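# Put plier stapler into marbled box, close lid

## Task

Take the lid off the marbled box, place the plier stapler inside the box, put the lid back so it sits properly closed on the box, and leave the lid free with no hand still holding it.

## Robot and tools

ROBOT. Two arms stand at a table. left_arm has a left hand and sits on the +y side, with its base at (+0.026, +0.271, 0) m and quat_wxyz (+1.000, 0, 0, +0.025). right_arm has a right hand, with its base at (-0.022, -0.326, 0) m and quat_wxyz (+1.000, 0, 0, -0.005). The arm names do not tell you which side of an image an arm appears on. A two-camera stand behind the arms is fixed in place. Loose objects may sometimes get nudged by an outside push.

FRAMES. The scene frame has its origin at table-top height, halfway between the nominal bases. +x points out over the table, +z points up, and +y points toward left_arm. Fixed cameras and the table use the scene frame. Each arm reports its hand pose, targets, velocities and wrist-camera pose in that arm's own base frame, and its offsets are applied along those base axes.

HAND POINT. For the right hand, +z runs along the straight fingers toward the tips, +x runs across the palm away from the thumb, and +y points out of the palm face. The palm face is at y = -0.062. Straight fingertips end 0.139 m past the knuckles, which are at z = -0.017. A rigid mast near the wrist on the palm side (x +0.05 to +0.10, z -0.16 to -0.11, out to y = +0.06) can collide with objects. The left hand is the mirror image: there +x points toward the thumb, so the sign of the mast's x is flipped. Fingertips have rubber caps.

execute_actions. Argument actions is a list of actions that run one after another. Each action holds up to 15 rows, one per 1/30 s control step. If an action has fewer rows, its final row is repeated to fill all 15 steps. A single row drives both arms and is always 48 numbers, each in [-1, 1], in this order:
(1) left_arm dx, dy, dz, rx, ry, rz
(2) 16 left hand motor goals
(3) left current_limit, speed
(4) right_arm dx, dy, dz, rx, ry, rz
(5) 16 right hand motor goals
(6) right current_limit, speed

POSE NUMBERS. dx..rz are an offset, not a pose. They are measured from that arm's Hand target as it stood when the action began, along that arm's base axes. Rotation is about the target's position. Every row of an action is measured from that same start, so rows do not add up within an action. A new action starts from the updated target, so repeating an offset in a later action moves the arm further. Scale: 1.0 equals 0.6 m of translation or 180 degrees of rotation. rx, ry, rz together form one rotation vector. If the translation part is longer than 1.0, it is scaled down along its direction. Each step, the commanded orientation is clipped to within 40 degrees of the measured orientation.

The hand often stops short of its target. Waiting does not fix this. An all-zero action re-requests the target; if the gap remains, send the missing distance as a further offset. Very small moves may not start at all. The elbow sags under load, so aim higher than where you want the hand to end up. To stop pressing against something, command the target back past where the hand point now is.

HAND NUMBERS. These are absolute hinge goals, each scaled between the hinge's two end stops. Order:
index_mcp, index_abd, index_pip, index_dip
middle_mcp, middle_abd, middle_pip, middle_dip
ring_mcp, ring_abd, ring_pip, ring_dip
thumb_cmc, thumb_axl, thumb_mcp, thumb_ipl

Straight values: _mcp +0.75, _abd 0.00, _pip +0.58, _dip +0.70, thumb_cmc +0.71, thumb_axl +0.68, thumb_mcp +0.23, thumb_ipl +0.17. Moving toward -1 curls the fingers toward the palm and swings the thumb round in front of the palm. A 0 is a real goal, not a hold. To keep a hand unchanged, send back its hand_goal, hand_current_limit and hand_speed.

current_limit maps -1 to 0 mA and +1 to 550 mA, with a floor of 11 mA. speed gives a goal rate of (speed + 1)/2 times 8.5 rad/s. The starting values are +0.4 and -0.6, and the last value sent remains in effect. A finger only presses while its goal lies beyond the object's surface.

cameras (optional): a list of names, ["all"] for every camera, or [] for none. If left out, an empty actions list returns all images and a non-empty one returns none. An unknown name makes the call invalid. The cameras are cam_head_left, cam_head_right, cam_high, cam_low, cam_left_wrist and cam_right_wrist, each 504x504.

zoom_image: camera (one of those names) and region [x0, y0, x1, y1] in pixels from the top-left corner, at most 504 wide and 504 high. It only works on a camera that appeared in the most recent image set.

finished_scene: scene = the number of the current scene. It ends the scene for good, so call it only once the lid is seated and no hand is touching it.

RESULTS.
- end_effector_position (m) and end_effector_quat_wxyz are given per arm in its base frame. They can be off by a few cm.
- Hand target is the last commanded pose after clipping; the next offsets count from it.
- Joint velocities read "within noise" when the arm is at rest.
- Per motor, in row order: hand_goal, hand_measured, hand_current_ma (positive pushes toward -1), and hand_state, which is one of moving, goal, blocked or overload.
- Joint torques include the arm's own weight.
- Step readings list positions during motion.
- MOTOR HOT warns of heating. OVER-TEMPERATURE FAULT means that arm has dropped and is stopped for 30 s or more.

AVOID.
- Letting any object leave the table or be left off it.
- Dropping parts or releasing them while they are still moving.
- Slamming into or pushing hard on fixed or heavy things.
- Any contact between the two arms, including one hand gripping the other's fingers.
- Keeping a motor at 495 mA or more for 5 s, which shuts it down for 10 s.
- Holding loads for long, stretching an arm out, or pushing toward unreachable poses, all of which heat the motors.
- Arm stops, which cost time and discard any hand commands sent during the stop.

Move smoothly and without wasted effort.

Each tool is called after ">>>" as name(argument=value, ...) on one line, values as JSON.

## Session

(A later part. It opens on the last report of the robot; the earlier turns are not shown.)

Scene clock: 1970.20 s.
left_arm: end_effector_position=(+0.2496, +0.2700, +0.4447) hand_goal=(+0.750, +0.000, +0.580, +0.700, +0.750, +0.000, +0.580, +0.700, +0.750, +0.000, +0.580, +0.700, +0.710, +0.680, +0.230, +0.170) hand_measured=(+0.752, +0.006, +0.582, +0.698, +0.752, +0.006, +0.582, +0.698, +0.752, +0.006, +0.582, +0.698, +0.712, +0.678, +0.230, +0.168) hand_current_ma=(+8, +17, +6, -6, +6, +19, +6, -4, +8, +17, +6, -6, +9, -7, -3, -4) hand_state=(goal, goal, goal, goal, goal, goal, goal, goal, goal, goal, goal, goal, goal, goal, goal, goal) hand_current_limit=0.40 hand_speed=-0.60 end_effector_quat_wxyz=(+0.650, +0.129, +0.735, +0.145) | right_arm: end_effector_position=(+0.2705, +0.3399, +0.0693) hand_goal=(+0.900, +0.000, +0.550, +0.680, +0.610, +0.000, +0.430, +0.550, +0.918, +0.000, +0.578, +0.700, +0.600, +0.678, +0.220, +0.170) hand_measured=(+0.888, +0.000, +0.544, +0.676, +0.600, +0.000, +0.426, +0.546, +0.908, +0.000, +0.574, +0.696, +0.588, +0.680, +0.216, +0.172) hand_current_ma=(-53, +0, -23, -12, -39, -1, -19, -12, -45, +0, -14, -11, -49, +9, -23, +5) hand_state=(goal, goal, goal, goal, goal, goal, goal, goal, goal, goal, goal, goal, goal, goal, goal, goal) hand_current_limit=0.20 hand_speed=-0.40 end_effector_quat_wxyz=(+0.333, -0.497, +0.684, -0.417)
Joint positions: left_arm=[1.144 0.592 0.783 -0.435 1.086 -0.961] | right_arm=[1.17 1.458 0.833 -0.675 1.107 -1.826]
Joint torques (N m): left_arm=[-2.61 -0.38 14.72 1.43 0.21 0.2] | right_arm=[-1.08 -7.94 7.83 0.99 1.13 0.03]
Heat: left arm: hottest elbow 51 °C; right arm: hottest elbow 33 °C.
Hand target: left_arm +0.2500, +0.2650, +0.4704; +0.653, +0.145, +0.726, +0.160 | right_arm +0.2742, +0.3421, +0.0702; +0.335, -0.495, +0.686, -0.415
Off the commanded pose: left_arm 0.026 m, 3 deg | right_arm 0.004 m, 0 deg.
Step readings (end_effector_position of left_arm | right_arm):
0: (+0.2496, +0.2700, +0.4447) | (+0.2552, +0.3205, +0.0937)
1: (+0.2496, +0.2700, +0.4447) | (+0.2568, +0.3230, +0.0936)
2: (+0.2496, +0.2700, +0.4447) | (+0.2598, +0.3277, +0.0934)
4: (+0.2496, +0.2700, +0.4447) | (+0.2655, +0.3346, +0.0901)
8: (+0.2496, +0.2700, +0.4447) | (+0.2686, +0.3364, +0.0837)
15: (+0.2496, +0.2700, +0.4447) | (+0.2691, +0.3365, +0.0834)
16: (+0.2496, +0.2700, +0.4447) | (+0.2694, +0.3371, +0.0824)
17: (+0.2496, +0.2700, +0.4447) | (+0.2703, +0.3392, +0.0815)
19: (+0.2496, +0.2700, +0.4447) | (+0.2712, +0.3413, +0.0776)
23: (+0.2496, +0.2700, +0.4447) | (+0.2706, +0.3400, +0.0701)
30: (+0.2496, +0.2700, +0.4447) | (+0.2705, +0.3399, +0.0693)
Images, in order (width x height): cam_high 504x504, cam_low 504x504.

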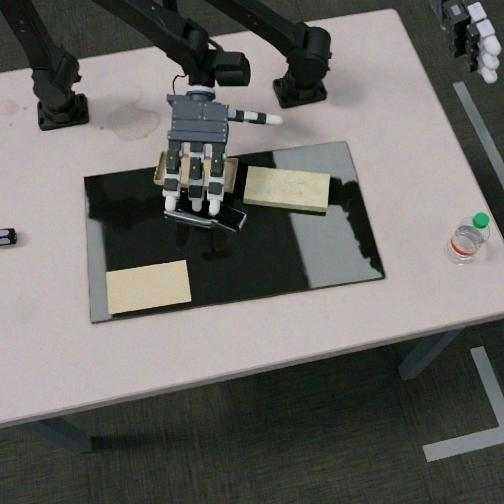

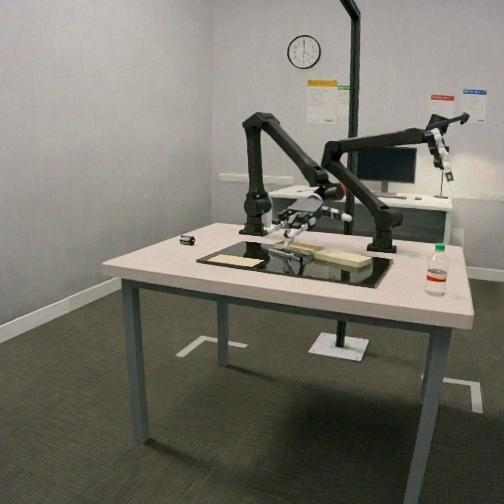

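>>> execute_actions(actions=[[[0,0,0,0,0,0,0.75,0,0.58,0.7,0.75,0,0.58,0.7,0.75,0,0.58,0.7,0.71,0.68,0.23,0.17,0.4,-0.6,-0.003,-0.032,0.005,0,0,0,0.9,0,0.55,0.68,0.61,0,0.43,0.55,0.917,0,0.577,0.7,0.6,0.678,0.22,0.17,0.2,-0.4]],[[0,0,0,0,0,0,0.75,0,0.58,0.7,0.75,0,0.58,0.7,0.75,0,0.58,0.7,0.71,0.68,0.23,0.17,0.4,-0.6,0,0,-0.035,0,0,0,0.9,0,0.55,0.68,0.6,0,0.42,0.55,0.917,0,0.577,0.7,0.6,0.678,0.22,0.17,0.0,-0.4]]], cameras=["cam_high"])

>>> zoom_image(camera="cam_high", region=[140, 150, 270, 270])

Scene clock: 1989.83 s.
left_arm: end_effector_position=(+0.2496, +0.2700, +0.4447) hand_goal=(+0.750, +0.000, +0.580, +0.700, +0.750, +0.000, +0.580, +0.700, +0.750, +0.000, +0.580, +0.700, +0.710, +0.680, +0.230, +0.170) hand_measured=(+0.752, +0.006, +0.582, +0.698, +0.752, +0.006, +0.582, +0.698, +0.752, +0.006, +0.582, +0.698, +0.712, +0.678, +0.230, +0.168) hand_current_ma=(+8, +17, +6, -6, +6, +19, +6, -4, +8, +17, +6, -6, +9, -7, -3, -4) hand_state=(goal, goal, goal, goal, goal, goal, goal, goal, goal, goal, goal, goal, goal, goal, goal, goal) hand_current_limit=0.40 hand_speed=-0.60 end_effector_quat_wxyz=(+0.650, +0.129, +0.735, +0.145) | right_arm: end_effector_position=(+0.2714, +0.3223, +0.0577) hand_goal=(+0.900, +0.000, +0.550, +0.680, +0.600, +0.000, +0.420, +0.550, +0.918, +0.000, +0.578, +0.700, +0.600, +0.678, +0.220, +0.170) hand_measured=(+0.888, +0.000, +0.544, +0.676, +0.608, -0.008, +0.424, +0.550, +0.908, +0.000, +0.574, +0.696, +0.588, +0.680, +0.216, +0.172) hand_current_ma=(-53, +0, -23, -12, +38, -25, +14, -3, -46, +0, -14, -11, -49, +9, -23, +5) hand_state=(goal, goal, goal, goal, goal, goal, goal, goal, goal, goal, goal, goal, goal, goal, goal, goal) hand_current_limit=0.00 hand_speed=-0.40 end_effector_quat_wxyz=(+0.338, -0.493, +0.685, -0.417)
Joint positions: left_arm=[1.144 0.592 0.783 -0.435 1.086 -0.961] | right_arm=[1.151 1.433 0.762 -0.583 1.109 -1.865]
Joint torques (N m): left_arm=[-2.73 -0.91 14.6 1.31 0.22 0.21] | right_arm=[-0.79 -6.83 7.04 1.13 0.83 0.06]
Heat: left arm: hottest elbow 51 °C; right arm: hottest elbow 32 °C.
Hand target: left_arm +0.2500, +0.2650, +0.4704; +0.653, +0.145, +0.726, +0.160 | right_arm +0.2724, +0.3229, +0.0521; +0.335, -0.495, +0.686, -0.415
Off the commanded pose: left_arm 0.026 m, 3 deg | right_arm 0.006 m, 0 deg.
Step readings (end_effector_position of left_arm | right_arm):
0: (+0.2496, +0.2700, +0.4447) | (+0.2705, +0.3399, +0.0693)
1: (+0.2496, +0.2700, +0.4447) | (+0.2700, +0.3380, +0.0682)
2: (+0.2496, +0.2700, +0.4447) | (+0.2697, +0.3365, +0.0679)
4: (+0.2496, +0.2700, +0.4447) | (+0.2678, +0.3270, +0.0666)
8: (+0.2496, +0.2700, +0.4447) | (+0.2682, +0.3179, +0.0664)
15: (+0.2496, +0.2700, +0.4447) | (+0.2688, +0.3183, +0.0665)
16: (+0.2496, +0.2700, +0.4447) | (+0.2691, +0.3187, +0.0653)
17: (+0.2496, +0.2700, +0.4447) | (+0.2700, +0.3208, +0.0644)
19: (+0.2496, +0.2700, +0.4447) | (+0.2706, +0.3219, +0.0599)
23: (+0.2496, +0.2700, +0.4447) | (+0.2714, +0.3223, +0.0578)
30: (+0.2496, +0.2700, +0.4447) | (+0.2714, +0.3223, +0.0577)
Images, in order (width x height): cam_high 504x504.

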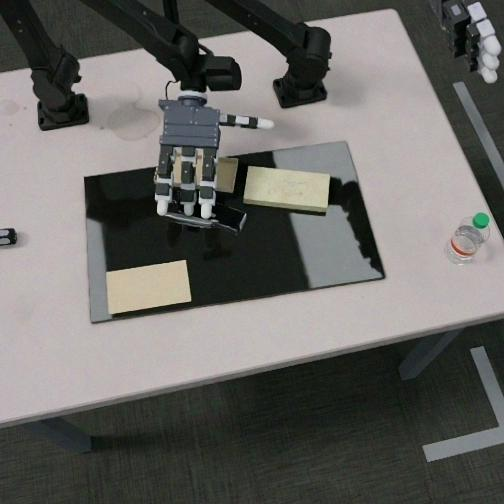

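Scaled by 3.877.

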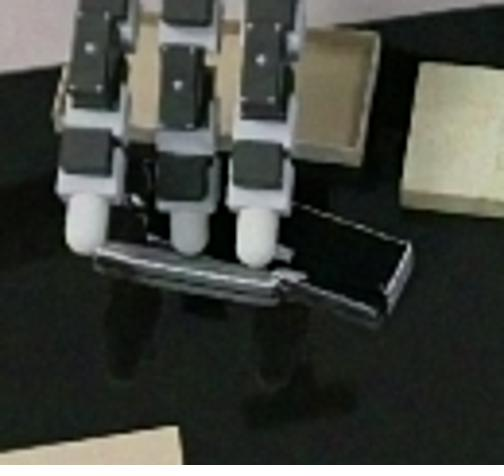

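>>> execute_actions(actions=[[[0,0,0,0,0,0,0.75,0,0.58,0.7,0.75,0,0.58,0.7,0.75,0,0.58,0.7,0.71,0.68,0.23,0.17,0.4,-0.6,0.02,0,-0.012,0,0,0,0.9,0,0.55,0.68,0.56,0,0.4,0.55,0.917,0,0.577,0.7,0.6,0.678,0.22,0.17,0.0,-0.4]],[[0,0,0,0,0,0,0.75,0,0.58,0.7,0.75,0,0.58,0.7,0.75,0,0.58,0.7,0.71,0.68,0.23,0.17,0.4,-0.6,0.04,0.00,-0.005,0,0,0,0.9,0,0.55,0.68,0.56,0,0.4,0.55,0.917,0,0.577,0.7,0.6,0.678,0.22,0.17,0.0,-0.4]]], cameras=["cam_high"])

>>> zoom_image(camera="cam_high", region=[140, 150, 270, 270])

Scene clock: 2012.10 s.
left_arm: end_effector_position=(+0.2496, +0.2700, +0.4447) hand_goal=(+0.750, +0.000, +0.580, +0.700, +0.750, +0.000, +0.580, +0.700, +0.750, +0.000, +0.580, +0.700, +0.710, +0.680, +0.230, +0.170) hand_measured=(+0.752, +0.006, +0.582, +0.698, +0.752, +0.006, +0.582, +0.698, +0.752, +0.006, +0.582, +0.698, +0.712, +0.678, +0.230, +0.168) hand_current_ma=(+8, +17, +6, -6, +6, +19, +6, -4, +8, +17, +6, -6, +9, -7, -3, -4) hand_state=(goal, goal, goal, goal, goal, goal, goal, goal, goal, goal, goal, goal, goal, goal, goal, goal) hand_current_limit=0.40 hand_speed=-0.60 end_effector_quat_wxyz=(+0.650, +0.129, +0.735, +0.145) | right_arm: end_effector_position=(+0.3076, +0.3225, +0.0559) hand_goal=(+0.900, +0.000, +0.550, +0.680, +0.560, +0.000, +0.400, +0.550, +0.918, +0.000, +0.578, +0.700, +0.600, +0.678, +0.220, +0.170) hand_measured=(+0.888, +0.000, +0.544, +0.676, +0.606, -0.012, +0.422, +0.552, +0.908, +0.000, +0.574, +0.696, +0.588, +0.680, +0.216, +0.172) hand_current_ma=(-53, -1, -23, -12, +218, -40, +94, +4, -46, -1, -14, -11, -48, +9, -19, +5) hand_state=(goal, goal, goal, goal, blocked, goal, blocked, goal, goal, goal, goal, goal, goal, goal, goal, goal) hand_current_limit=0.00 hand_speed=-0.40 end_effector_quat_wxyz=(+0.346, -0.486, +0.684, -0.420)
Joint positions: left_arm=[1.144 0.592 0.783 -0.435 1.086 -0.961] | right_arm=[1.069 1.458 0.757 -0.383 1.091 -2.036]
Joint torques (N m): left_arm=[-3.14 -0.97 14.5 1.39 0.23 0.2] | right_arm=[-0.91 -5.95 7.36 1.21 -0.01 0.07]
Heat: left arm: hottest elbow 51 °C; right arm: hottest elbow 31 °C.
Hand target: left_arm +0.2500, +0.2650, +0.4704; +0.653, +0.145, +0.726, +0.160 | right_arm +0.3083, +0.3229, +0.0419; +0.335, -0.495, +0.685, -0.415
Off the commanded pose: left_arm 0.026 m, 3 deg | right_arm 0.014 m, 2 deg.
Step readings (end_effector_position of left_arm | right_arm):
0: (+0.2496, +0.2700, +0.4447) | (+0.2714, +0.3223, +0.0577)
1: (+0.2496, +0.2700, +0.4447) | (+0.2724, +0.3227, +0.0571)
2: (+0.2496, +0.2700, +0.4447) | (+0.2745, +0.3239, +0.0571)
4: (+0.2496, +0.2700, +0.4447) | (+0.2796, +0.3246, +0.0569)
8: (+0.2496, +0.2700, +0.4447) | (+0.2842, +0.3244, +0.0569)
15: (+0.2496, +0.2700, +0.4447) | (+0.2843, +0.3241, +0.0569)
16: (+0.2496, +0.2700, +0.4447) | (+0.2857, +0.3252, +0.0566)
17: (+0.2496, +0.2700, +0.4447) | (+0.2890, +0.3261, +0.0564)
19: (+0.2496, +0.2700, +0.4447) | (+0.2991, +0.3253, +0.0555)
23: (+0.2496, +0.2700, +0.4447) | (+0.3079, +0.3231, +0.0563)
30: (+0.2496, +0.2700, +0.4447) | (+0.3077, +0.3226, +0.0560)
Images, in order (width x height): cam_high 504x504.

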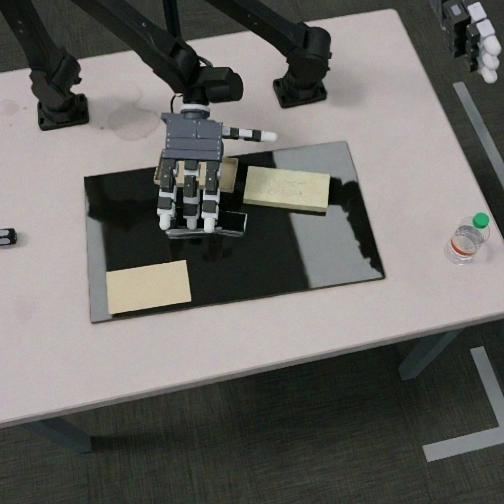

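Scaled by 3.877.

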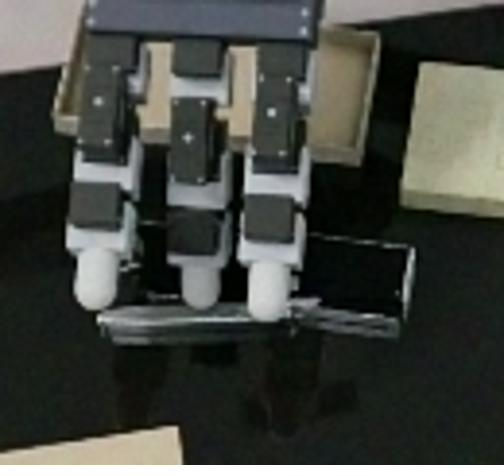

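>>> execute_actions(actions=[[[0,0,0,0,0,0,0.75,0,0.58,0.7,0.75,0,0.58,0.7,0.75,0,0.58,0.7,0.71,0.68,0.23,0.17,0.4,-0.6,0,0,0.05,0,0,0,0.9,0,0.55,0.68,0.62,0,0.43,0.55,0.917,0,0.577,0.7,0.6,0.678,0.22,0.17,0.2,-0.4]],[[0,0,0,0,0,0,0.75,0,0.58,0.7,0.75,0,0.58,0.7,0.75,0,0.58,0.7,0.71,0.68,0.23,0.17,0.4,-0.6,0.02,-0.01,0.09,0,0,0,0.9,0,0.2,0.5,0.9,0,0.2,0.5,0.917,0,0.577,0.7,0.1,0.678,0.2,0.17,0.2,-0.2]],[[0,0,0,0,0,0,0.75,0,0.58,0.7,0.75,0,0.58,0.7,0.75,0,0.58,0.7,0.71,0.68,0.23,0.17,0.4,-0.6,0.075,-0.02,0,0,0,0,0.794,0,-0.416,0.261,0.794,0,-0.226,0.261,0.917,0,0.577,0.7,-0.657,0.678,0.023,0.17,0.2,-0.2]],[[0,0,0,0,0,0,0.75,0,0.58,0.7,0.75,0,0.58,0.7,0.75,0,0.58,0.7,0.71,0.68,0.23,0.17,0.4,-0.6,0.075,-0.02,-0.03,0,0,0,0.794,0,-0.416,0.261,0.794,0,-0.226,0.261,0.917,0,0.577,0.7,-0.657,0.678,0.023,0.17,0.2,-0.4]]], cameras=["cam_high","cam_low","cam_right_wrist"])

>>> zoom_image(camera="cam_high", region=[140, 150, 270, 270])

>>> zoom_image(camera="cam_low", region=[230, 180, 340, 290])

>>> zoom_image(camera="cam_right_wrist", region=[200, 0, 504, 230])

Scene clock: 2123.73 s.
left_arm: end_effector_position=(+0.2496, +0.2700, +0.4447) hand_goal=(+0.750, +0.000, +0.580, +0.700, +0.750, +0.000, +0.580, +0.700, +0.750, +0.000, +0.580, +0.700, +0.710, +0.680, +0.230, +0.170) hand_measured=(+0.752, +0.006, +0.582, +0.698, +0.752, +0.006, +0.582, +0.698, +0.752, +0.006, +0.582, +0.698, +0.712, +0.678, +0.230, +0.168) hand_current_ma=(+8, +17, +6, -6, +6, +19, +6, -4, +8, +17, +6, -6, +9, -7, -3, -4) hand_state=(goal, goal, goal, goal, goal, goal, goal, goal, goal, goal, goal, goal, goal, goal, goal, goal) hand_current_limit=0.40 hand_speed=-0.60 end_effector_quat_wxyz=(+0.650, +0.129, +0.735, +0.145) | right_arm: end_effector_position=(+0.3987, +0.2768, +0.0889) hand_goal=(+0.794, +0.000, -0.416, +0.262, +0.794, +0.000, -0.226, +0.262, +0.918, +0.000, +0.578, +0.700, -0.656, +0.678, +0.024, +0.170) hand_measured=(+0.788, +0.000, -0.414, +0.264, +0.788, +0.002, -0.224, +0.266, +0.906, +0.000, +0.574, +0.696, -0.654, +0.680, +0.024, +0.170) hand_current_ma=(-23, -1, +8, +11, -29, +8, +6, +12, -48, +0, -14, -11, +6, +8, +2, +5) hand_state=(goal, goal, goal, goal, goal, goal, goal, goal, goal, goal, goal, goal, goal, goal, goal, goal) hand_current_limit=0.20 hand_speed=-0.40 end_effector_quat_wxyz=(+0.272, -0.441, +0.734, -0.440)
Joint positions: left_arm=[1.144 0.592 0.783 -0.435 1.086 -0.961] | right_arm=[0.823 1.5 0.942 -0.54 1.021 -2.097]
Joint torques (N m): left_arm=[-2.84 -1.32 14.57 1.31 0.23 0.19] | right_arm=[0.21 -9.76 11.36 1.21 0.96 -0.02]
Heat: left arm: hottest elbow 52 °C; right arm: hottest elbow 30 °C.
Hand target: left_arm +0.2500, +0.2650, +0.4704; +0.653, +0.145, +0.726, +0.160 | right_arm +0.4104, +0.2929, +0.1079; +0.335, -0.495, +0.686, -0.415
Off the commanded pose: left_arm 0.026 m, 3 deg | right_arm 0.027 m, 11 deg.
joint sent to its limit (right arm) — joint 6 (wrist roll), lower limit. The joint targets are off in orientation, not in position.
Step readings (end_effector_position of left_arm | right_arm):
0: (+0.2496, +0.2700, +0.4447) | (+0.3076, +0.3224, +0.0559)
1: (+0.2496, +0.2700, +0.4447) | (+0.3072, +0.3218, +0.0570)
2: (+0.2496, +0.2700, +0.4447) | (+0.3045, +0.3211, +0.0568)
4: (+0.2496, +0.2700, +0.4447) | (+0.3019, +0.3182, +0.0581)
8: (+0.2496, +0.2700, +0.4447) | (+0.3005, +0.3153, +0.0585)
15: (+0.2496, +0.2700, +0.4447) | (+0.3004, +0.3150, +0.0584)
16: (+0.2496, +0.2700, +0.4447) | (+0.3005, +0.3145, +0.0614)
17: (+0.2496, +0.2700, +0.4447) | (+0.2987, +0.3109, +0.0644)
19: (+0.2496, +0.2700, +0.4447) | (+0.3025, +0.3050, +0.0797)
23: (+0.2496, +0.2700, +0.4447) | (+0.3144, +0.3068, +0.1136)
30: (+0.2496, +0.2700, +0.4447) | (+0.3161, +0.3094, +0.1181)
31: (+0.2496, +0.2700, +0.4447) | (+0.3184, +0.3090, +0.1177)
32: (+0.2496, +0.2700, +0.4447) | (+0.3233, +0.3085, +0.1172)
34: (+0.2496, +0.2700, +0.4447) | (+0.3400, +0.3026, +0.1159)
38: (+0.2496, +0.2700, +0.4447) | (+0.3600, +0.2894, +0.1102)
45: (+0.2496, +0.2700, +0.4447) | (+0.3583, +0.2906, +0.1091)
46: (+0.2496, +0.2700, +0.4447) | (+0.3602, +0.2907, +0.1082)
47: (+0.2496, +0.2700, +0.4447) | (+0.3652, +0.2914, +0.1069)
49: (+0.2496, +0.2700, +0.4447) | (+0.3812, +0.2880, +0.1024)
53: (+0.2496, +0.2700, +0.4447) | (+0.3993, +0.2757, +0.0903)
60: (+0.2496, +0.2700, +0.4447) | (+0.3988, +0.2766, +0.0889)
camera_calibration:
cam_right_wrist: T_world_to_cam=[[0.128516, 0.832058, -0.539595, -0.200083], [-0.167598, 0.554504, 0.81513, -0.209394], [0.977443, -0.014322, 0.210714, -0.280859], [0, 0, 0, 1]] pos_world=[0.265143, 0.278568, 0.121901]
Images, in order (width x height): cam_high 504x504, cam_low 504x504, cam_right_wrist 504x504.

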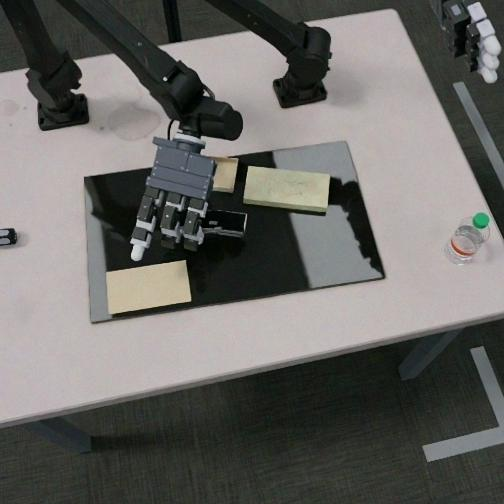

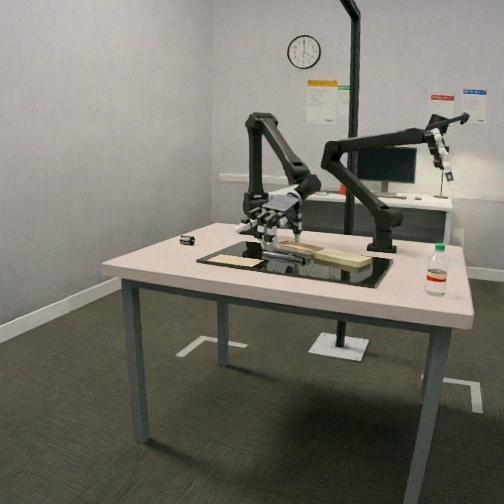

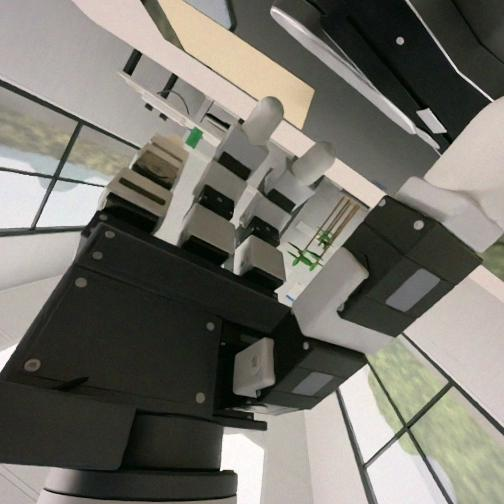

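Scaled by 3.877.

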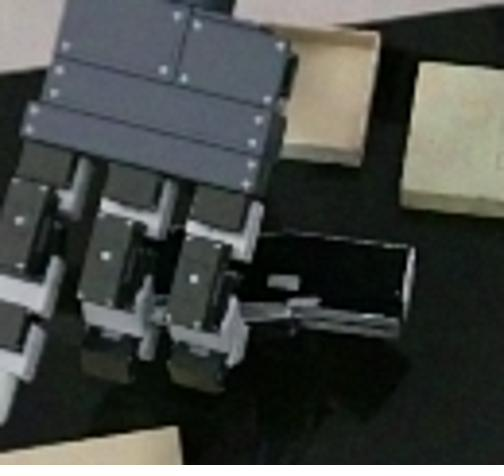

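Scaled by 4.582.

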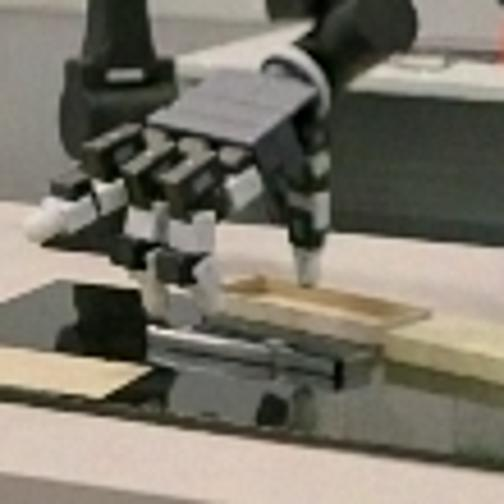

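Scaled by 1.658.

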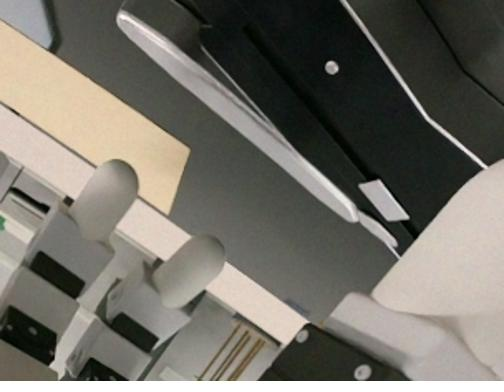

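>>> execute_actions(actions=[[[0,0,0,0,0,0,0.75,0,0.58,0.7,0.75,0,0.58,0.7,0.75,0,0.58,0.7,0.71,0.68,0.23,0.17,0.4,-0.6,-0.003,0,-0.045,0,0,0,0.794,0,-0.416,0.261,0.794,0,-0.226,0.261,0.917,0,0.577,0.7,-0.657,0.678,0.023,0.17,0.2,-0.2]],[[0,0,0,0,0,0,0.75,0,0.58,0.7,0.75,0,0.58,0.7,0.75,0,0.58,0.7,0.71,0.68,0.23,0.17,0.4,-0.6,0,0,-0.04,0,0,0,0.794,0,-0.416,0.261,0.794,0,-0.226,0.261,0.917,0,0.577,0.7,-0.657,0.678,0.023,0.17,0.2,-0.4]]], cameras=["cam_high","cam_low","cam_right_wrist"])

>>> zoom_image(camera="cam_high", region=[140, 150, 270, 270])

>>> zoom_image(camera="cam_low", region=[230, 180, 340, 290])

>>> zoom_image(camera="cam_right_wrist", region=[200, 0, 504, 230])

Scene clock: 2139.03 s.
left_arm: end_effector_position=(+0.2496, +0.2700, +0.4447) hand_goal=(+0.750, +0.000, +0.580, +0.700, +0.750, +0.000, +0.580, +0.700, +0.750, +0.000, +0.580, +0.700, +0.710, +0.680, +0.230, +0.170) hand_measured=(+0.752, +0.006, +0.582, +0.698, +0.752, +0.006, +0.582, +0.698, +0.752, +0.006, +0.582, +0.698, +0.712, +0.678, +0.230, +0.168) hand_current_ma=(+8, +17, +6, -6, +6, +19, +6, -4, +8, +17, +6, -6, +9, -7, -3, -4) hand_state=(goal, goal, goal, goal, goal, goal, goal, goal, goal, goal, goal, goal, goal, goal, goal, goal) hand_current_limit=0.40 hand_speed=-0.60 end_effector_quat_wxyz=(+0.650, +0.129, +0.735, +0.145) | right_arm: end_effector_position=(+0.4063, +0.2869, +0.0542) hand_goal=(+0.794, +0.000, -0.416, +0.262, +0.794, +0.000, -0.226, +0.262, +0.918, +0.000, +0.578, +0.700, -0.656, +0.678, +0.024, +0.170) hand_measured=(+0.788, +0.000, -0.414, +0.264, +0.788, +0.002, -0.230, +0.260, +0.906, +0.000, +0.574, +0.696, -0.656, +0.680, +0.024, +0.170) hand_current_ma=(-27, -1, +8, +11, -23, +9, -16, -11, -48, +0, -14, -11, +2, +8, +2, +5) hand_state=(goal, goal, goal, goal, goal, goal, goal, goal, goal, goal, goal, goal, goal, goal, goal, goal) hand_current_limit=0.20 hand_speed=-0.40 end_effector_quat_wxyz=(+0.286, -0.434, +0.736, -0.433)
Joint positions: left_arm=[1.144 0.592 0.783 -0.435 1.086 -0.961] | right_arm=[0.824 1.574 0.91 -0.401 1.015 -2.098]
Joint torques (N m): left_arm=[-3.02 -0.5 14.61 1.28 0.29 0.26] | right_arm=[0.15 -9.41 7.88 1.36 0.96 0.02]
Heat: left arm: hottest elbow 52 °C; right arm: hottest elbow 31 °C.
Hand target: left_arm +0.2500, +0.2650, +0.4704; +0.653, +0.145, +0.726, +0.160 | right_arm +0.4086, +0.2928, +0.0568; +0.335, -0.495, +0.686, -0.415
Off the commanded pose: left_arm 0.026 m, 3 deg | right_arm 0.007 m, 11 deg.
joint sent to its limit (right arm) — joint 6 (wrist roll), lower limit. The joint targets are off in orientation, not in position.
Step readings (end_effector_position of left_arm | right_arm):
0: (+0.2496, +0.2700, +0.4447) | (+0.3987, +0.2768, +0.0889)
1: (+0.2496, +0.2700, +0.4447) | (+0.3999, +0.2780, +0.0886)
2: (+0.2496, +0.2700, +0.4447) | (+0.4023, +0.2808, +0.0884)
4: (+0.2496, +0.2700, +0.4447) | (+0.4054, +0.2849, +0.0857)
8: (+0.2496, +0.2700, +0.4447) | (+0.4066, +0.2871, +0.0800)
15: (+0.2496, +0.2700, +0.4447) | (+0.4070, +0.2874, +0.0797)
16: (+0.2496, +0.2700, +0.4447) | (+0.4072, +0.2877, +0.0779)
17: (+0.2496, +0.2700, +0.4447) | (+0.4089, +0.2896, +0.0769)
19: (+0.2496, +0.2700, +0.4447) | (+0.4092, +0.2901, +0.0702)
23: (+0.2496, +0.2700, +0.4447) | (+0.4059, +0.2869, +0.0551)
30: (+0.2496, +0.2700, +0.4447) | (+0.4063, +0.2869, +0.0542)
camera_calibration:
cam_right_wrist: T_world_to_cam=[[0.134794, 0.84702, -0.514187, -0.236354], [-0.185005, 0.531311, 0.826729, -0.172404], [0.973449, -0.0163106, 0.228321, -0.279464], [0, 0, 0, 1]] pos_world=[0.272008, 0.287239, 0.0848085]
Images, in order (width x height): cam_high 504x504, cam_low 504x504, cam_right_wrist 504x504.

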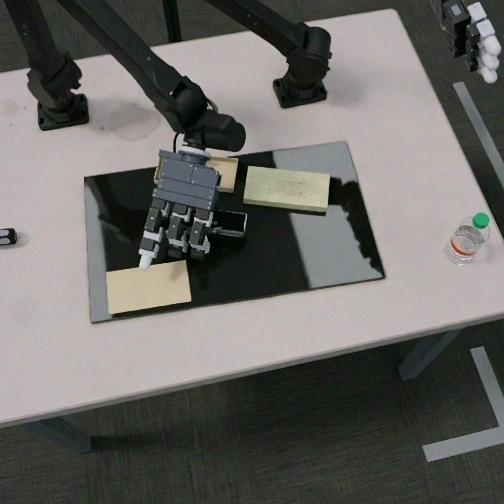

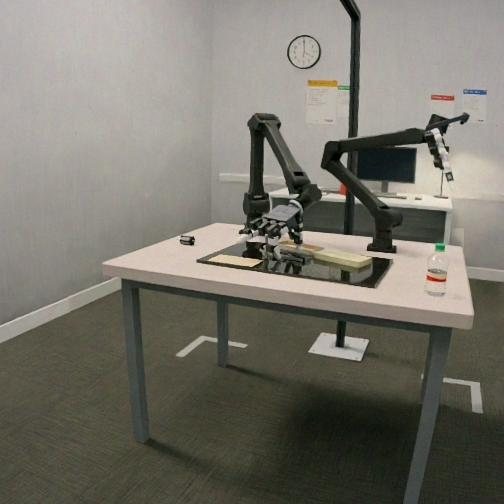

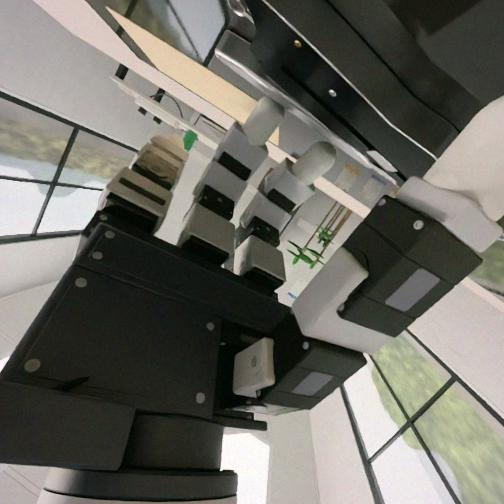

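Scaled by 3.877.

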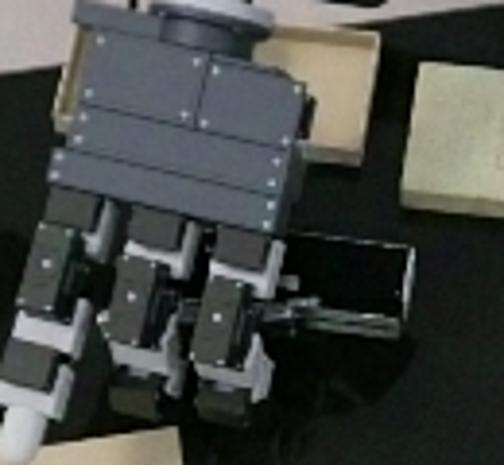

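Scaled by 4.582.

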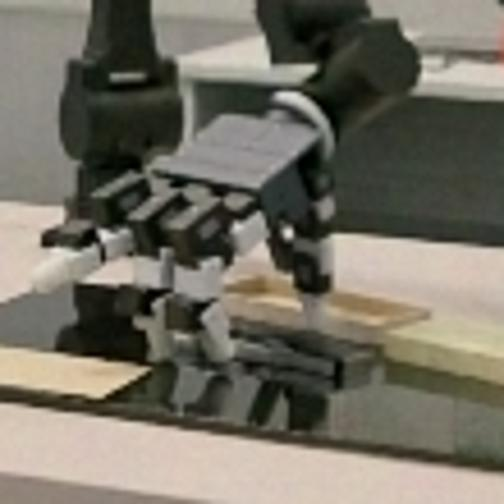

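Scaled by 1.658.

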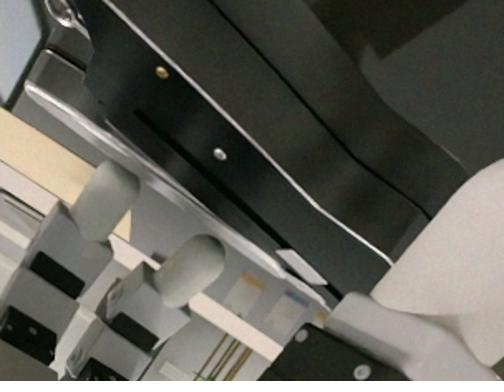

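>>> execute_actions(actions=[[[0,0,0,0,0,0,0.75,0,0.58,0.7,0.75,0,0.58,0.7,0.75,0,0.58,0.7,0.71,0.68,0.23,0.17,0.4,-0.6,0.002,0.005,-0.02,0,0,0,0.794,0,-0.416,0.261,0.794,0,-0.226,0.261,0.917,0,0.577,0.7,-0.657,0.678,0.0,0.17,0.2,-0.4]]], cameras=["cam_low","cam_right_wrist"])

>>> zoom_image(camera="cam_low", region=[230, 180, 340, 290])

>>> zoom_image(camera="cam_right_wrist", region=[200, 0, 504, 230])

Scene clock: 2167.83 s.
left_arm: end_effector_position=(+0.2496, +0.2700, +0.4447) hand_goal=(+0.750, +0.000, +0.580, +0.700, +0.750, +0.000, +0.580, +0.700, +0.750, +0.000, +0.580, +0.700, +0.710, +0.680, +0.230, +0.170) hand_measured=(+0.752, +0.006, +0.582, +0.698, +0.752, +0.006, +0.582, +0.698, +0.752, +0.006, +0.582, +0.698, +0.712, +0.678, +0.230, +0.168) hand_current_ma=(+8, +17, +6, -6, +6, +19, +6, -4, +8, +17, +6, -6, +9, -7, -3, -4) hand_state=(goal, goal, goal, goal, goal, goal, goal, goal, goal, goal, goal, goal, goal, goal, goal, goal) hand_current_limit=0.40 hand_speed=-0.60 end_effector_quat_wxyz=(+0.650, +0.129, +0.735, +0.145) | right_arm: end_effector_position=(+0.4097, +0.2884, +0.0525) hand_goal=(+0.794, +0.000, -0.416, +0.262, +0.794, +0.000, -0.226, +0.262, +0.918, +0.000, +0.578, +0.700, -0.656, +0.678, +0.000, +0.170) hand_measured=(+0.788, +0.000, -0.414, +0.264, +0.788, -0.010, -0.246, +0.246, +0.906, +0.000, +0.574, +0.696, -0.656, +0.680, +0.002, +0.170) hand_current_ma=(-27, -1, +8, +11, -26, -35, -85, -64, -48, +0, -14, -11, +2, +8, +8, +5) hand_state=(goal, goal, goal, goal, goal, goal, blocked, goal, goal, goal, goal, goal, goal, goal, goal, goal) hand_current_limit=0.20 hand_speed=-0.40 end_effector_quat_wxyz=(+0.290, -0.430, +0.735, -0.436)
Joint positions: left_arm=[1.144 0.592 0.783 -0.435 1.086 -0.961] | right_arm=[0.824 1.584 0.909 -0.376 1.024 -2.103]
Joint torques (N m): left_arm=[-3.25 -0.85 14.82 1.29 0.2 0.21] | right_arm=[0.44 -8.64 7.57 1.78 0.48 0.08]
Heat: left arm: hottest elbow 52 °C; right arm: hottest elbow 30 °C.
Hand target: left_arm +0.2500, +0.2650, +0.4704; +0.653, +0.145, +0.726, +0.160 | right_arm +0.4098, +0.2958, +0.0449; +0.335, -0.495, +0.686, -0.415
Off the commanded pose: left_arm 0.026 m, 3 deg | right_arm 0.011 m, 11 deg.
joint sent to its limit (right arm) — joint 6 (wrist roll), lower limit. The joint targets are off in orientation, not in position.
Step readings (end_effector_position of left_arm | right_arm):
0: (+0.2496, +0.2700, +0.4447) | (+0.4063, +0.2869, +0.0542)
1: (+0.2496, +0.2700, +0.4447) | (+0.4067, +0.2873, +0.0538)
2: (+0.2496, +0.2700, +0.4447) | (+0.4079, +0.2884, +0.0536)
4: (+0.2496, +0.2700, +0.4447) | (+0.4092, +0.2882, +0.0525)
8: (+0.2496, +0.2700, +0.4447) | (+0.4097, +0.2884, +0.0525)
15: (+0.2496, +0.2700, +0.4447) | (+0.4097, +0.2884, +0.0525)
camera_calibration:
cam_right_wrist: T_world_to_cam=[[0.143489, 0.847485, -0.511058, -0.242849], [-0.194834, 0.530486, 0.825, -0.16684], [0.970284, -0.0188065, 0.241238, -0.281106], [0, 0, 0, 1]] pos_world=[0.275092, 0.289031, 0.0813464]
Images, in order (width x height): cam_low 504x504, cam_right_wrist 504x504.

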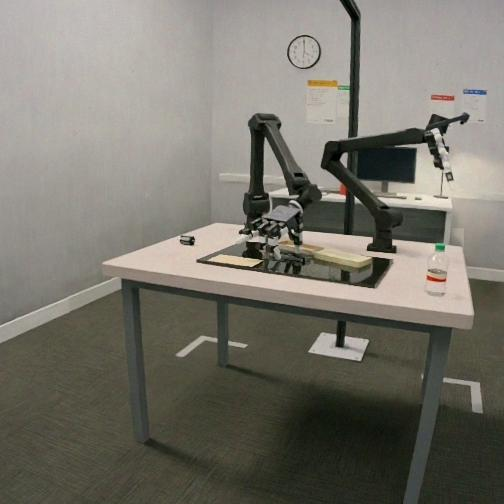

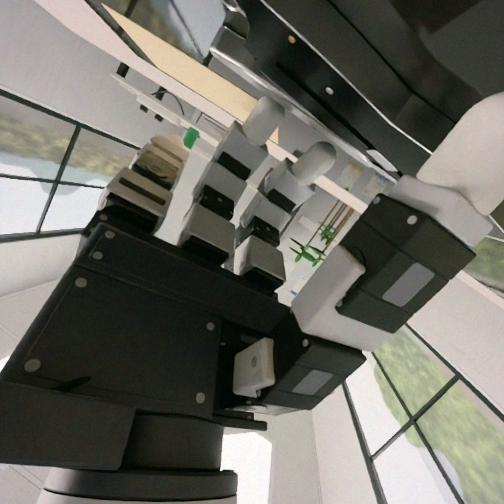

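Scaled by 4.582.

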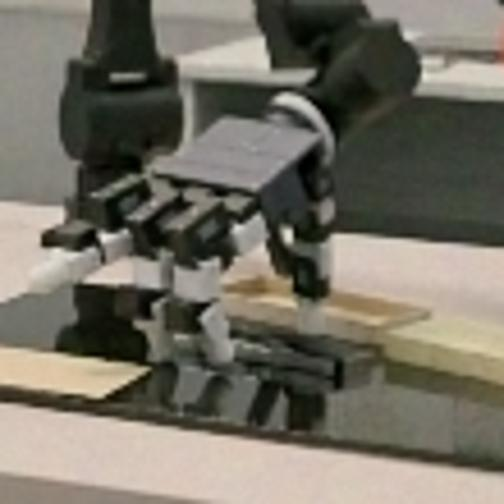

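Scaled by 1.658.

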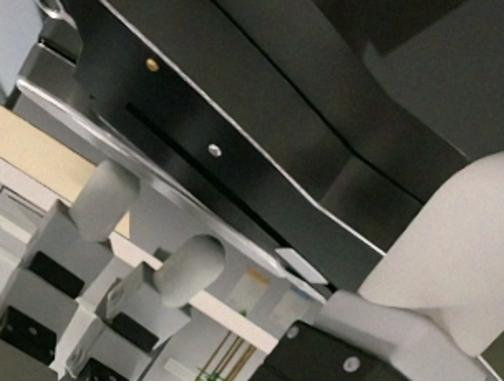

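>>> execute_actions(actions=[[[0,0,0,0,0,0,0.75,0,0.58,0.7,0.75,0,0.58,0.7,0.75,0,0.58,0.7,0.71,0.68,0.23,0.17,0.4,-0.6,0,0,0.006,0,0,0,0.671,0,-0.357,0.264,0.794,0,-0.28,0.261,0.917,0,0.577,0.7,-0.657,0.678,-0.05,0.17,0.2,-0.7]],[[0,0,0,0,0,0,0.75,0,0.58,0.7,0.75,0,0.58,0.7,0.75,0,0.58,0.7,0.71,0.68,0.23,0.17,0.4,-0.6,0,0,0,0,0,0,0.543,0,-0.43,0.319,0.77,0,-0.3,0.261,0.917,0,0.577,0.7,-0.657,0.678,-0.09,0.17,0.2,-0.75]],[[0,0,0,0,0,0,0.75,0,0.58,0.7,0.75,0,0.58,0.7,0.75,0,0.58,0.7,0.71,0.68,0.23,0.17,0.4,-0.6,0,0,0,0,0,0,0.45,0,-0.44,0.31,0.74,0,-0.32,0.261,0.917,0,0.577,0.7,-0.657,0.678,-0.15,0.17,0.2,-0.75]]], cameras=["cam_high","cam_low","cam_right_wrist"])

>>> zoom_image(camera="cam_low", region=[230, 180, 340, 290])

>>> zoom_image(camera="cam_right_wrist", region=[200, 0, 504, 230])

>>> zoom_image(camera="cam_high", region=[140, 150, 270, 270])

Scene clock: 2211.13 s.
left_arm: end_effector_position=(+0.2496, +0.2700, +0.4447) hand_goal=(+0.750, +0.000, +0.580, +0.700, +0.750, +0.000, +0.580, +0.700, +0.750, +0.000, +0.580, +0.700, +0.710, +0.680, +0.230, +0.170) hand_measured=(+0.752, +0.006, +0.582, +0.698, +0.752, +0.006, +0.582, +0.698, +0.752, +0.006, +0.582, +0.698, +0.712, +0.678, +0.230, +0.168) hand_current_ma=(+8, +17, +6, -6, +6, +19, +6, -4, +8, +17, +6, -6, +9, -7, -3, -4) hand_state=(goal, goal, goal, goal, goal, goal, goal, goal, goal, goal, goal, goal, goal, goal, goal, goal) hand_current_limit=0.40 hand_speed=-0.60 end_effector_quat_wxyz=(+0.650, +0.129, +0.735, +0.145) | right_arm: end_effector_position=(+0.4107, +0.2894, +0.0532) hand_goal=(+0.450, +0.000, -0.440, +0.310, +0.740, +0.000, -0.320, +0.262, +0.918, +0.000, +0.578, +0.700, -0.656, +0.678, -0.150, +0.170) hand_measured=(+0.534, -0.002, -0.418, +0.316, +0.748, -0.004, -0.316, +0.260, +0.906, +0.000, +0.574, +0.696, -0.656, +0.680, -0.118, +0.180) hand_current_ma=(+330, -6, +91, +26, +30, -10, +13, -6, -48, +0, -14, -11, -1, +8, +177, +51) hand_state=(blocked, goal, blocked, goal, goal, goal, goal, goal, goal, goal, goal, goal, goal, goal, blocked, goal) hand_current_limit=0.20 hand_speed=-0.75 end_effector_quat_wxyz=(+0.293, -0.429, +0.736, -0.435)
Joint positions: left_arm=[1.144 0.592 0.783 -0.435 1.086 -0.961] | right_arm=[0.824 1.584 0.909 -0.37 1.024 -2.103]
Joint torques (N m): left_arm=[-3.02 -1.08 14.69 1.37 0.21 0.22] | right_arm=[0.32 -8.88 7.9 1.13 0.41 0.06]
Heat: left arm: hottest elbow 52 °C; right arm: hottest elbow 29 °C.
Hand target: left_arm +0.2500, +0.2650, +0.4704; +0.653, +0.145, +0.726, +0.160 | right_arm +0.4098, +0.2959, +0.0486; +0.335, -0.495, +0.686, -0.415
Off the commanded pose: left_arm 0.026 m, 3 deg | right_arm 0.008 m, 11 deg.
joint sent to its limit (right arm) — joint 6 (wrist roll), lower limit. The joint targets are off in orientation, not in position.
Step readings (end_effector_position of left_arm | right_arm):
0: (+0.2496, +0.2700, +0.4447) | (+0.4097, +0.2884, +0.0525)
1: (+0.2496, +0.2700, +0.4447) | (+0.4097, +0.2884, +0.0525)
2: (+0.2496, +0.2700, +0.4447) | (+0.4097, +0.2884, +0.0525)
4: (+0.2496, +0.2700, +0.4447) | (+0.4097, +0.2886, +0.0525)
8: (+0.2496, +0.2700, +0.4447) | (+0.4098, +0.2884, +0.0526)
15: (+0.2496, +0.2700, +0.4447) | (+0.4098, +0.2884, +0.0526)
16: (+0.2496, +0.2700, +0.4447) | (+0.4098, +0.2884, +0.0526)
17: (+0.2496, +0.2700, +0.4447) | (+0.4100, +0.2882, +0.0528)
19: (+0.2496, +0.2700, +0.4447) | (+0.4104, +0.2881, +0.0531)
23: (+0.2496, +0.2700, +0.4447) | (+0.4108, +0.2885, +0.0534)
30: (+0.2496, +0.2700, +0.4447) | (+0.4110, +0.2888, +0.0535)
31: (+0.2496, +0.2700, +0.4447) | (+0.4110, +0.2888, +0.0535)
32: (+0.2496, +0.2700, +0.4447) | (+0.4109, +0.2890, +0.0534)
34: (+0.2496, +0.2700, +0.4447) | (+0.4108, +0.2892, +0.0533)
38: (+0.2496, +0.2700, +0.4447) | (+0.4107, +0.2894, +0.0532)
45: (+0.2496, +0.2700, +0.4447) | (+0.4107, +0.2894, +0.0532)
camera_calibration:
cam_right_wrist: T_world_to_cam=[[0.146035, 0.849743, -0.506567, -0.245346], [-0.198592, 0.526814, 0.826455, -0.165141], [0.969141, -0.020091, 0.245685, -0.28154], [0, 0, 0, 1]] pos_world=[0.275885, 0.289823, 0.0813681]
Images, in order (width x height): cam_high 504x504, cam_low 504x504, cam_right_wrist 504x504.

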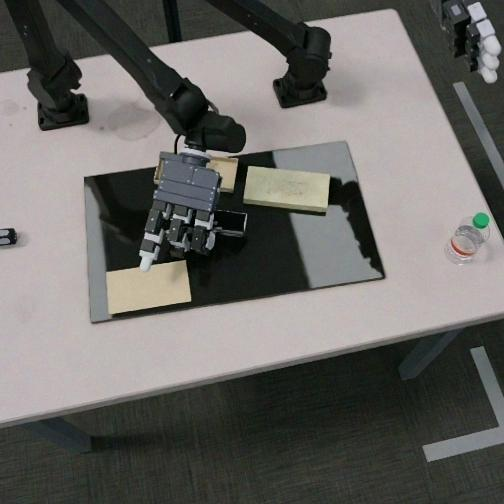

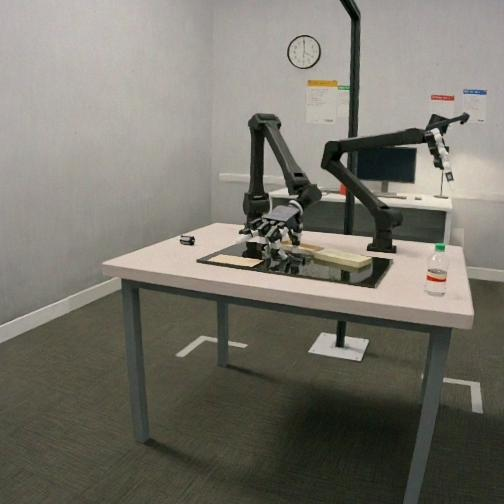

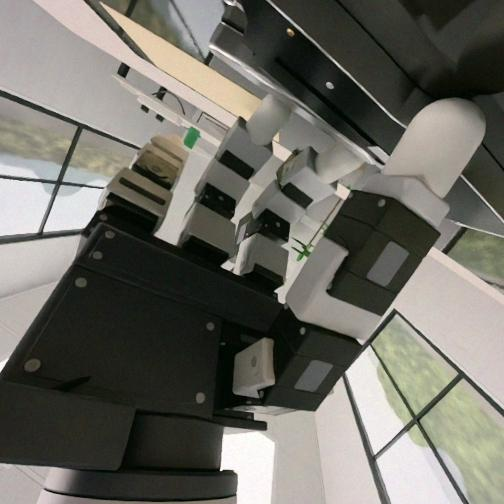

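Scaled by 4.582.

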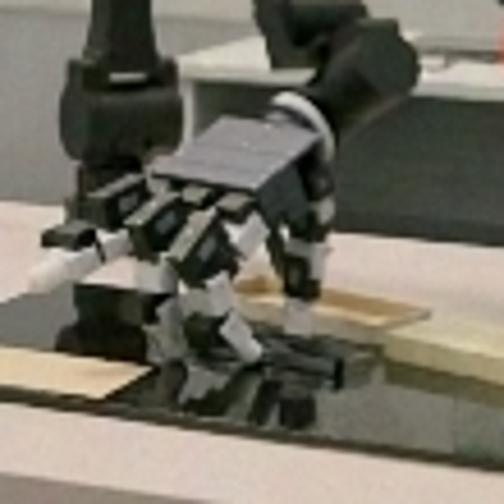

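Scaled by 1.658.

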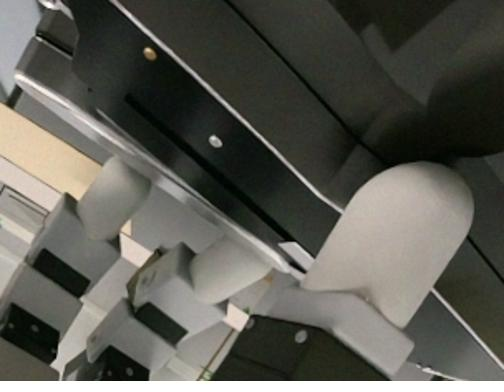

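Scaled by 3.877.

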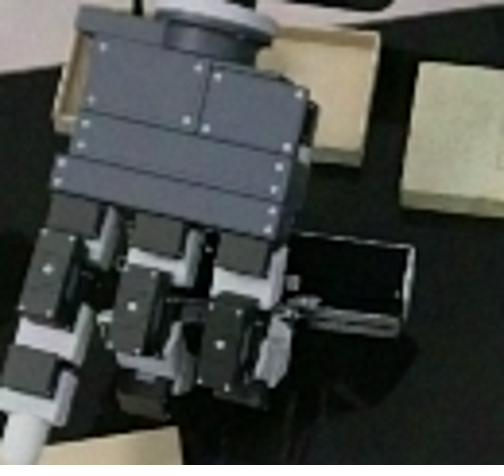

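>>> execute_actions(actions=[[[0,0,0,0,0,0,0.75,0,0.58,0.7,0.75,0,0.58,0.7,0.75,0,0.58,0.7,0.71,0.68,0.23,0.17,0.4,-0.6,0,0,0,0,0,0,0.4,0,-0.46,0.3,0.62,0,-0.36,0.261,0.917,0,0.577,0.7,-0.657,0.678,-0.22,0.15,0.3,-0.75]],[[0,0,0,0,0,0,0.75,0,0.58,0.7,0.75,0,0.58,0.7,0.75,0,0.58,0.7,0.71,0.68,0.23,0.17,0.4,-0.6,0,0,0.02,0,0,0,0.36,0,-0.46,0.3,0.6,0,-0.37,0.261,0.917,0,0.577,0.7,-0.657,0.678,-0.25,0.15,0.35,-0.75]]], cameras=["cam_high","cam_low","cam_right_wrist"])

>>> zoom_image(camera="cam_low", region=[230, 180, 340, 290])

>>> zoom_image(camera="cam_right_wrist", region=[200, 0, 504, 230])

>>> zoom_image(camera="cam_high", region=[140, 150, 270, 270])

Scene clock: 2253.87 s.
left_arm: end_effector_position=(+0.2496, +0.2700, +0.4447) hand_goal=(+0.750, +0.000, +0.580, +0.700, +0.750, +0.000, +0.580, +0.700, +0.750, +0.000, +0.580, +0.700, +0.710, +0.680, +0.230, +0.170) hand_measured=(+0.752, +0.006, +0.582, +0.698, +0.752, +0.006, +0.582, +0.698, +0.752, +0.006, +0.582, +0.698, +0.712, +0.678, +0.230, +0.168) hand_current_ma=(+8, +17, +6, -6, +6, +19, +6, -4, +8, +17, +6, -6, +9, -7, -3, -4) hand_state=(goal, goal, goal, goal, goal, goal, goal, goal, goal, goal, goal, goal, goal, goal, goal, goal) hand_current_limit=0.40 hand_speed=-0.60 end_effector_quat_wxyz=(+0.650, +0.129, +0.735, +0.145) | right_arm: end_effector_position=(+0.4103, +0.2887, +0.0533) hand_goal=(+0.360, +0.000, -0.460, +0.300, +0.600, +0.000, -0.370, +0.262, +0.918, +0.000, +0.578, +0.700, -0.656, +0.678, -0.250, +0.150) hand_measured=(+0.530, +0.002, -0.418, +0.316, +0.734, +0.002, -0.326, +0.266, +0.906, +0.000, +0.574, +0.696, -0.658, +0.680, -0.118, +0.178) hand_current_ma=(+371, +4, +182, +70, +371, +9, +190, +18, -48, +0, -14, -11, -11, +7, +371, +160) hand_state=(blocked, goal, blocked, goal, blocked, goal, blocked, goal, goal, goal, goal, goal, goal, goal, blocked, blocked) hand_current_limit=0.35 hand_speed=-0.75 end_effector_quat_wxyz=(+0.292, -0.429, +0.735, -0.436)
Joint positions: left_arm=[1.144 0.592 0.783 -0.435 1.086 -0.961] | right_arm=[0.824 1.583 0.909 -0.373 1.025 -2.103]
Joint torques (N m): left_arm=[-3.31 -0.79 14.56 1.46 0.23 0.19] | right_arm=[0.26 -10.17 8.8 -0.06 0.45 0.07]
Heat: left arm: hottest elbow 52 °C; right arm: hottest elbow 29 °C.
Hand target: left_arm +0.2500, +0.2650, +0.4704; +0.653, +0.145, +0.726, +0.160 | right_arm +0.4098, +0.2958, +0.0605; +0.335, -0.495, +0.686, -0.416
Off the commanded pose: left_arm 0.026 m, 3 deg | right_arm 0.010 m, 11 deg.
joint sent to its limit (right arm) — joint 6 (wrist roll), lower limit. The joint targets are off in orientation, not in position.
Step readings (end_effector_position of left_arm | right_arm):
0: (+0.2496, +0.2700, +0.4447) | (+0.4107, +0.2894, +0.0532)
1: (+0.2496, +0.2700, +0.4447) | (+0.4107, +0.2894, +0.0532)
2: (+0.2496, +0.2700, +0.4447) | (+0.4107, +0.2894, +0.0532)
4: (+0.2496, +0.2700, +0.4447) | (+0.4107, +0.2893, +0.0532)
8: (+0.2496, +0.2700, +0.4447) | (+0.4107, +0.2893, +0.0532)
15: (+0.2496, +0.2700, +0.4447) | (+0.4107, +0.2893, +0.0532)
16: (+0.2496, +0.2700, +0.4447) | (+0.4106, +0.2891, +0.0533)
17: (+0.2496, +0.2700, +0.4447) | (+0.4104, +0.2889, +0.0534)
19: (+0.2496, +0.2700, +0.4447) | (+0.4103, +0.2887, +0.0533)
23: (+0.2496, +0.2700, +0.4447) | (+0.4103, +0.2887, +0.0533)
30: (+0.2496, +0.2700, +0.4447) | (+0.4103, +0.2887, +0.0533)
camera_calibration:
cam_right_wrist: T_world_to_cam=[[0.145628, 0.848497, -0.508768, -0.24408], [-0.197359, 0.52883, 0.825463, -0.166022], [0.969454, -0.0198006, 0.244471, -0.281404], [0, 0, 0, 1]] pos_world=[0.275588, 0.289326, 0.0816597]
Images, in order (width x height): cam_high 504x504, cam_low 504x504, cam_right_wrist 504x504.

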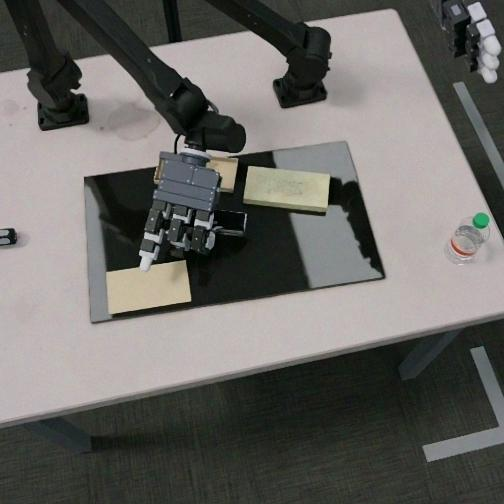

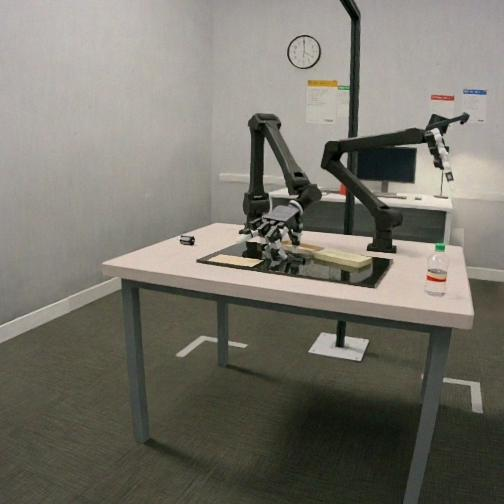

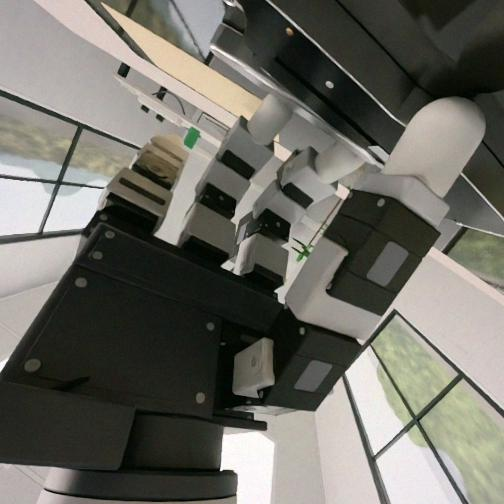

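Scaled by 4.582.

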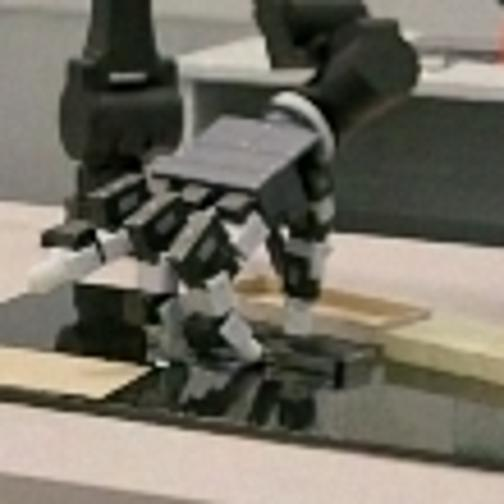

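Scaled by 1.658.

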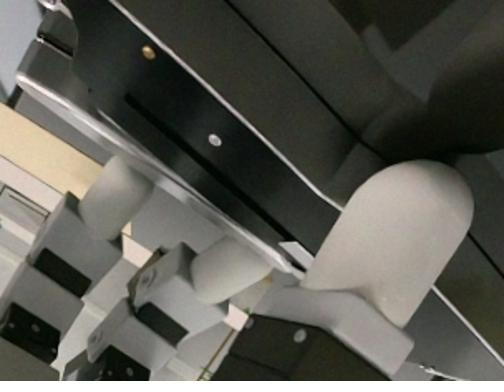

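Scaled by 3.877.

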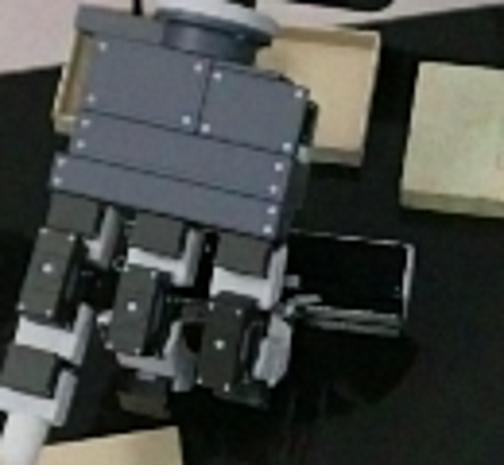

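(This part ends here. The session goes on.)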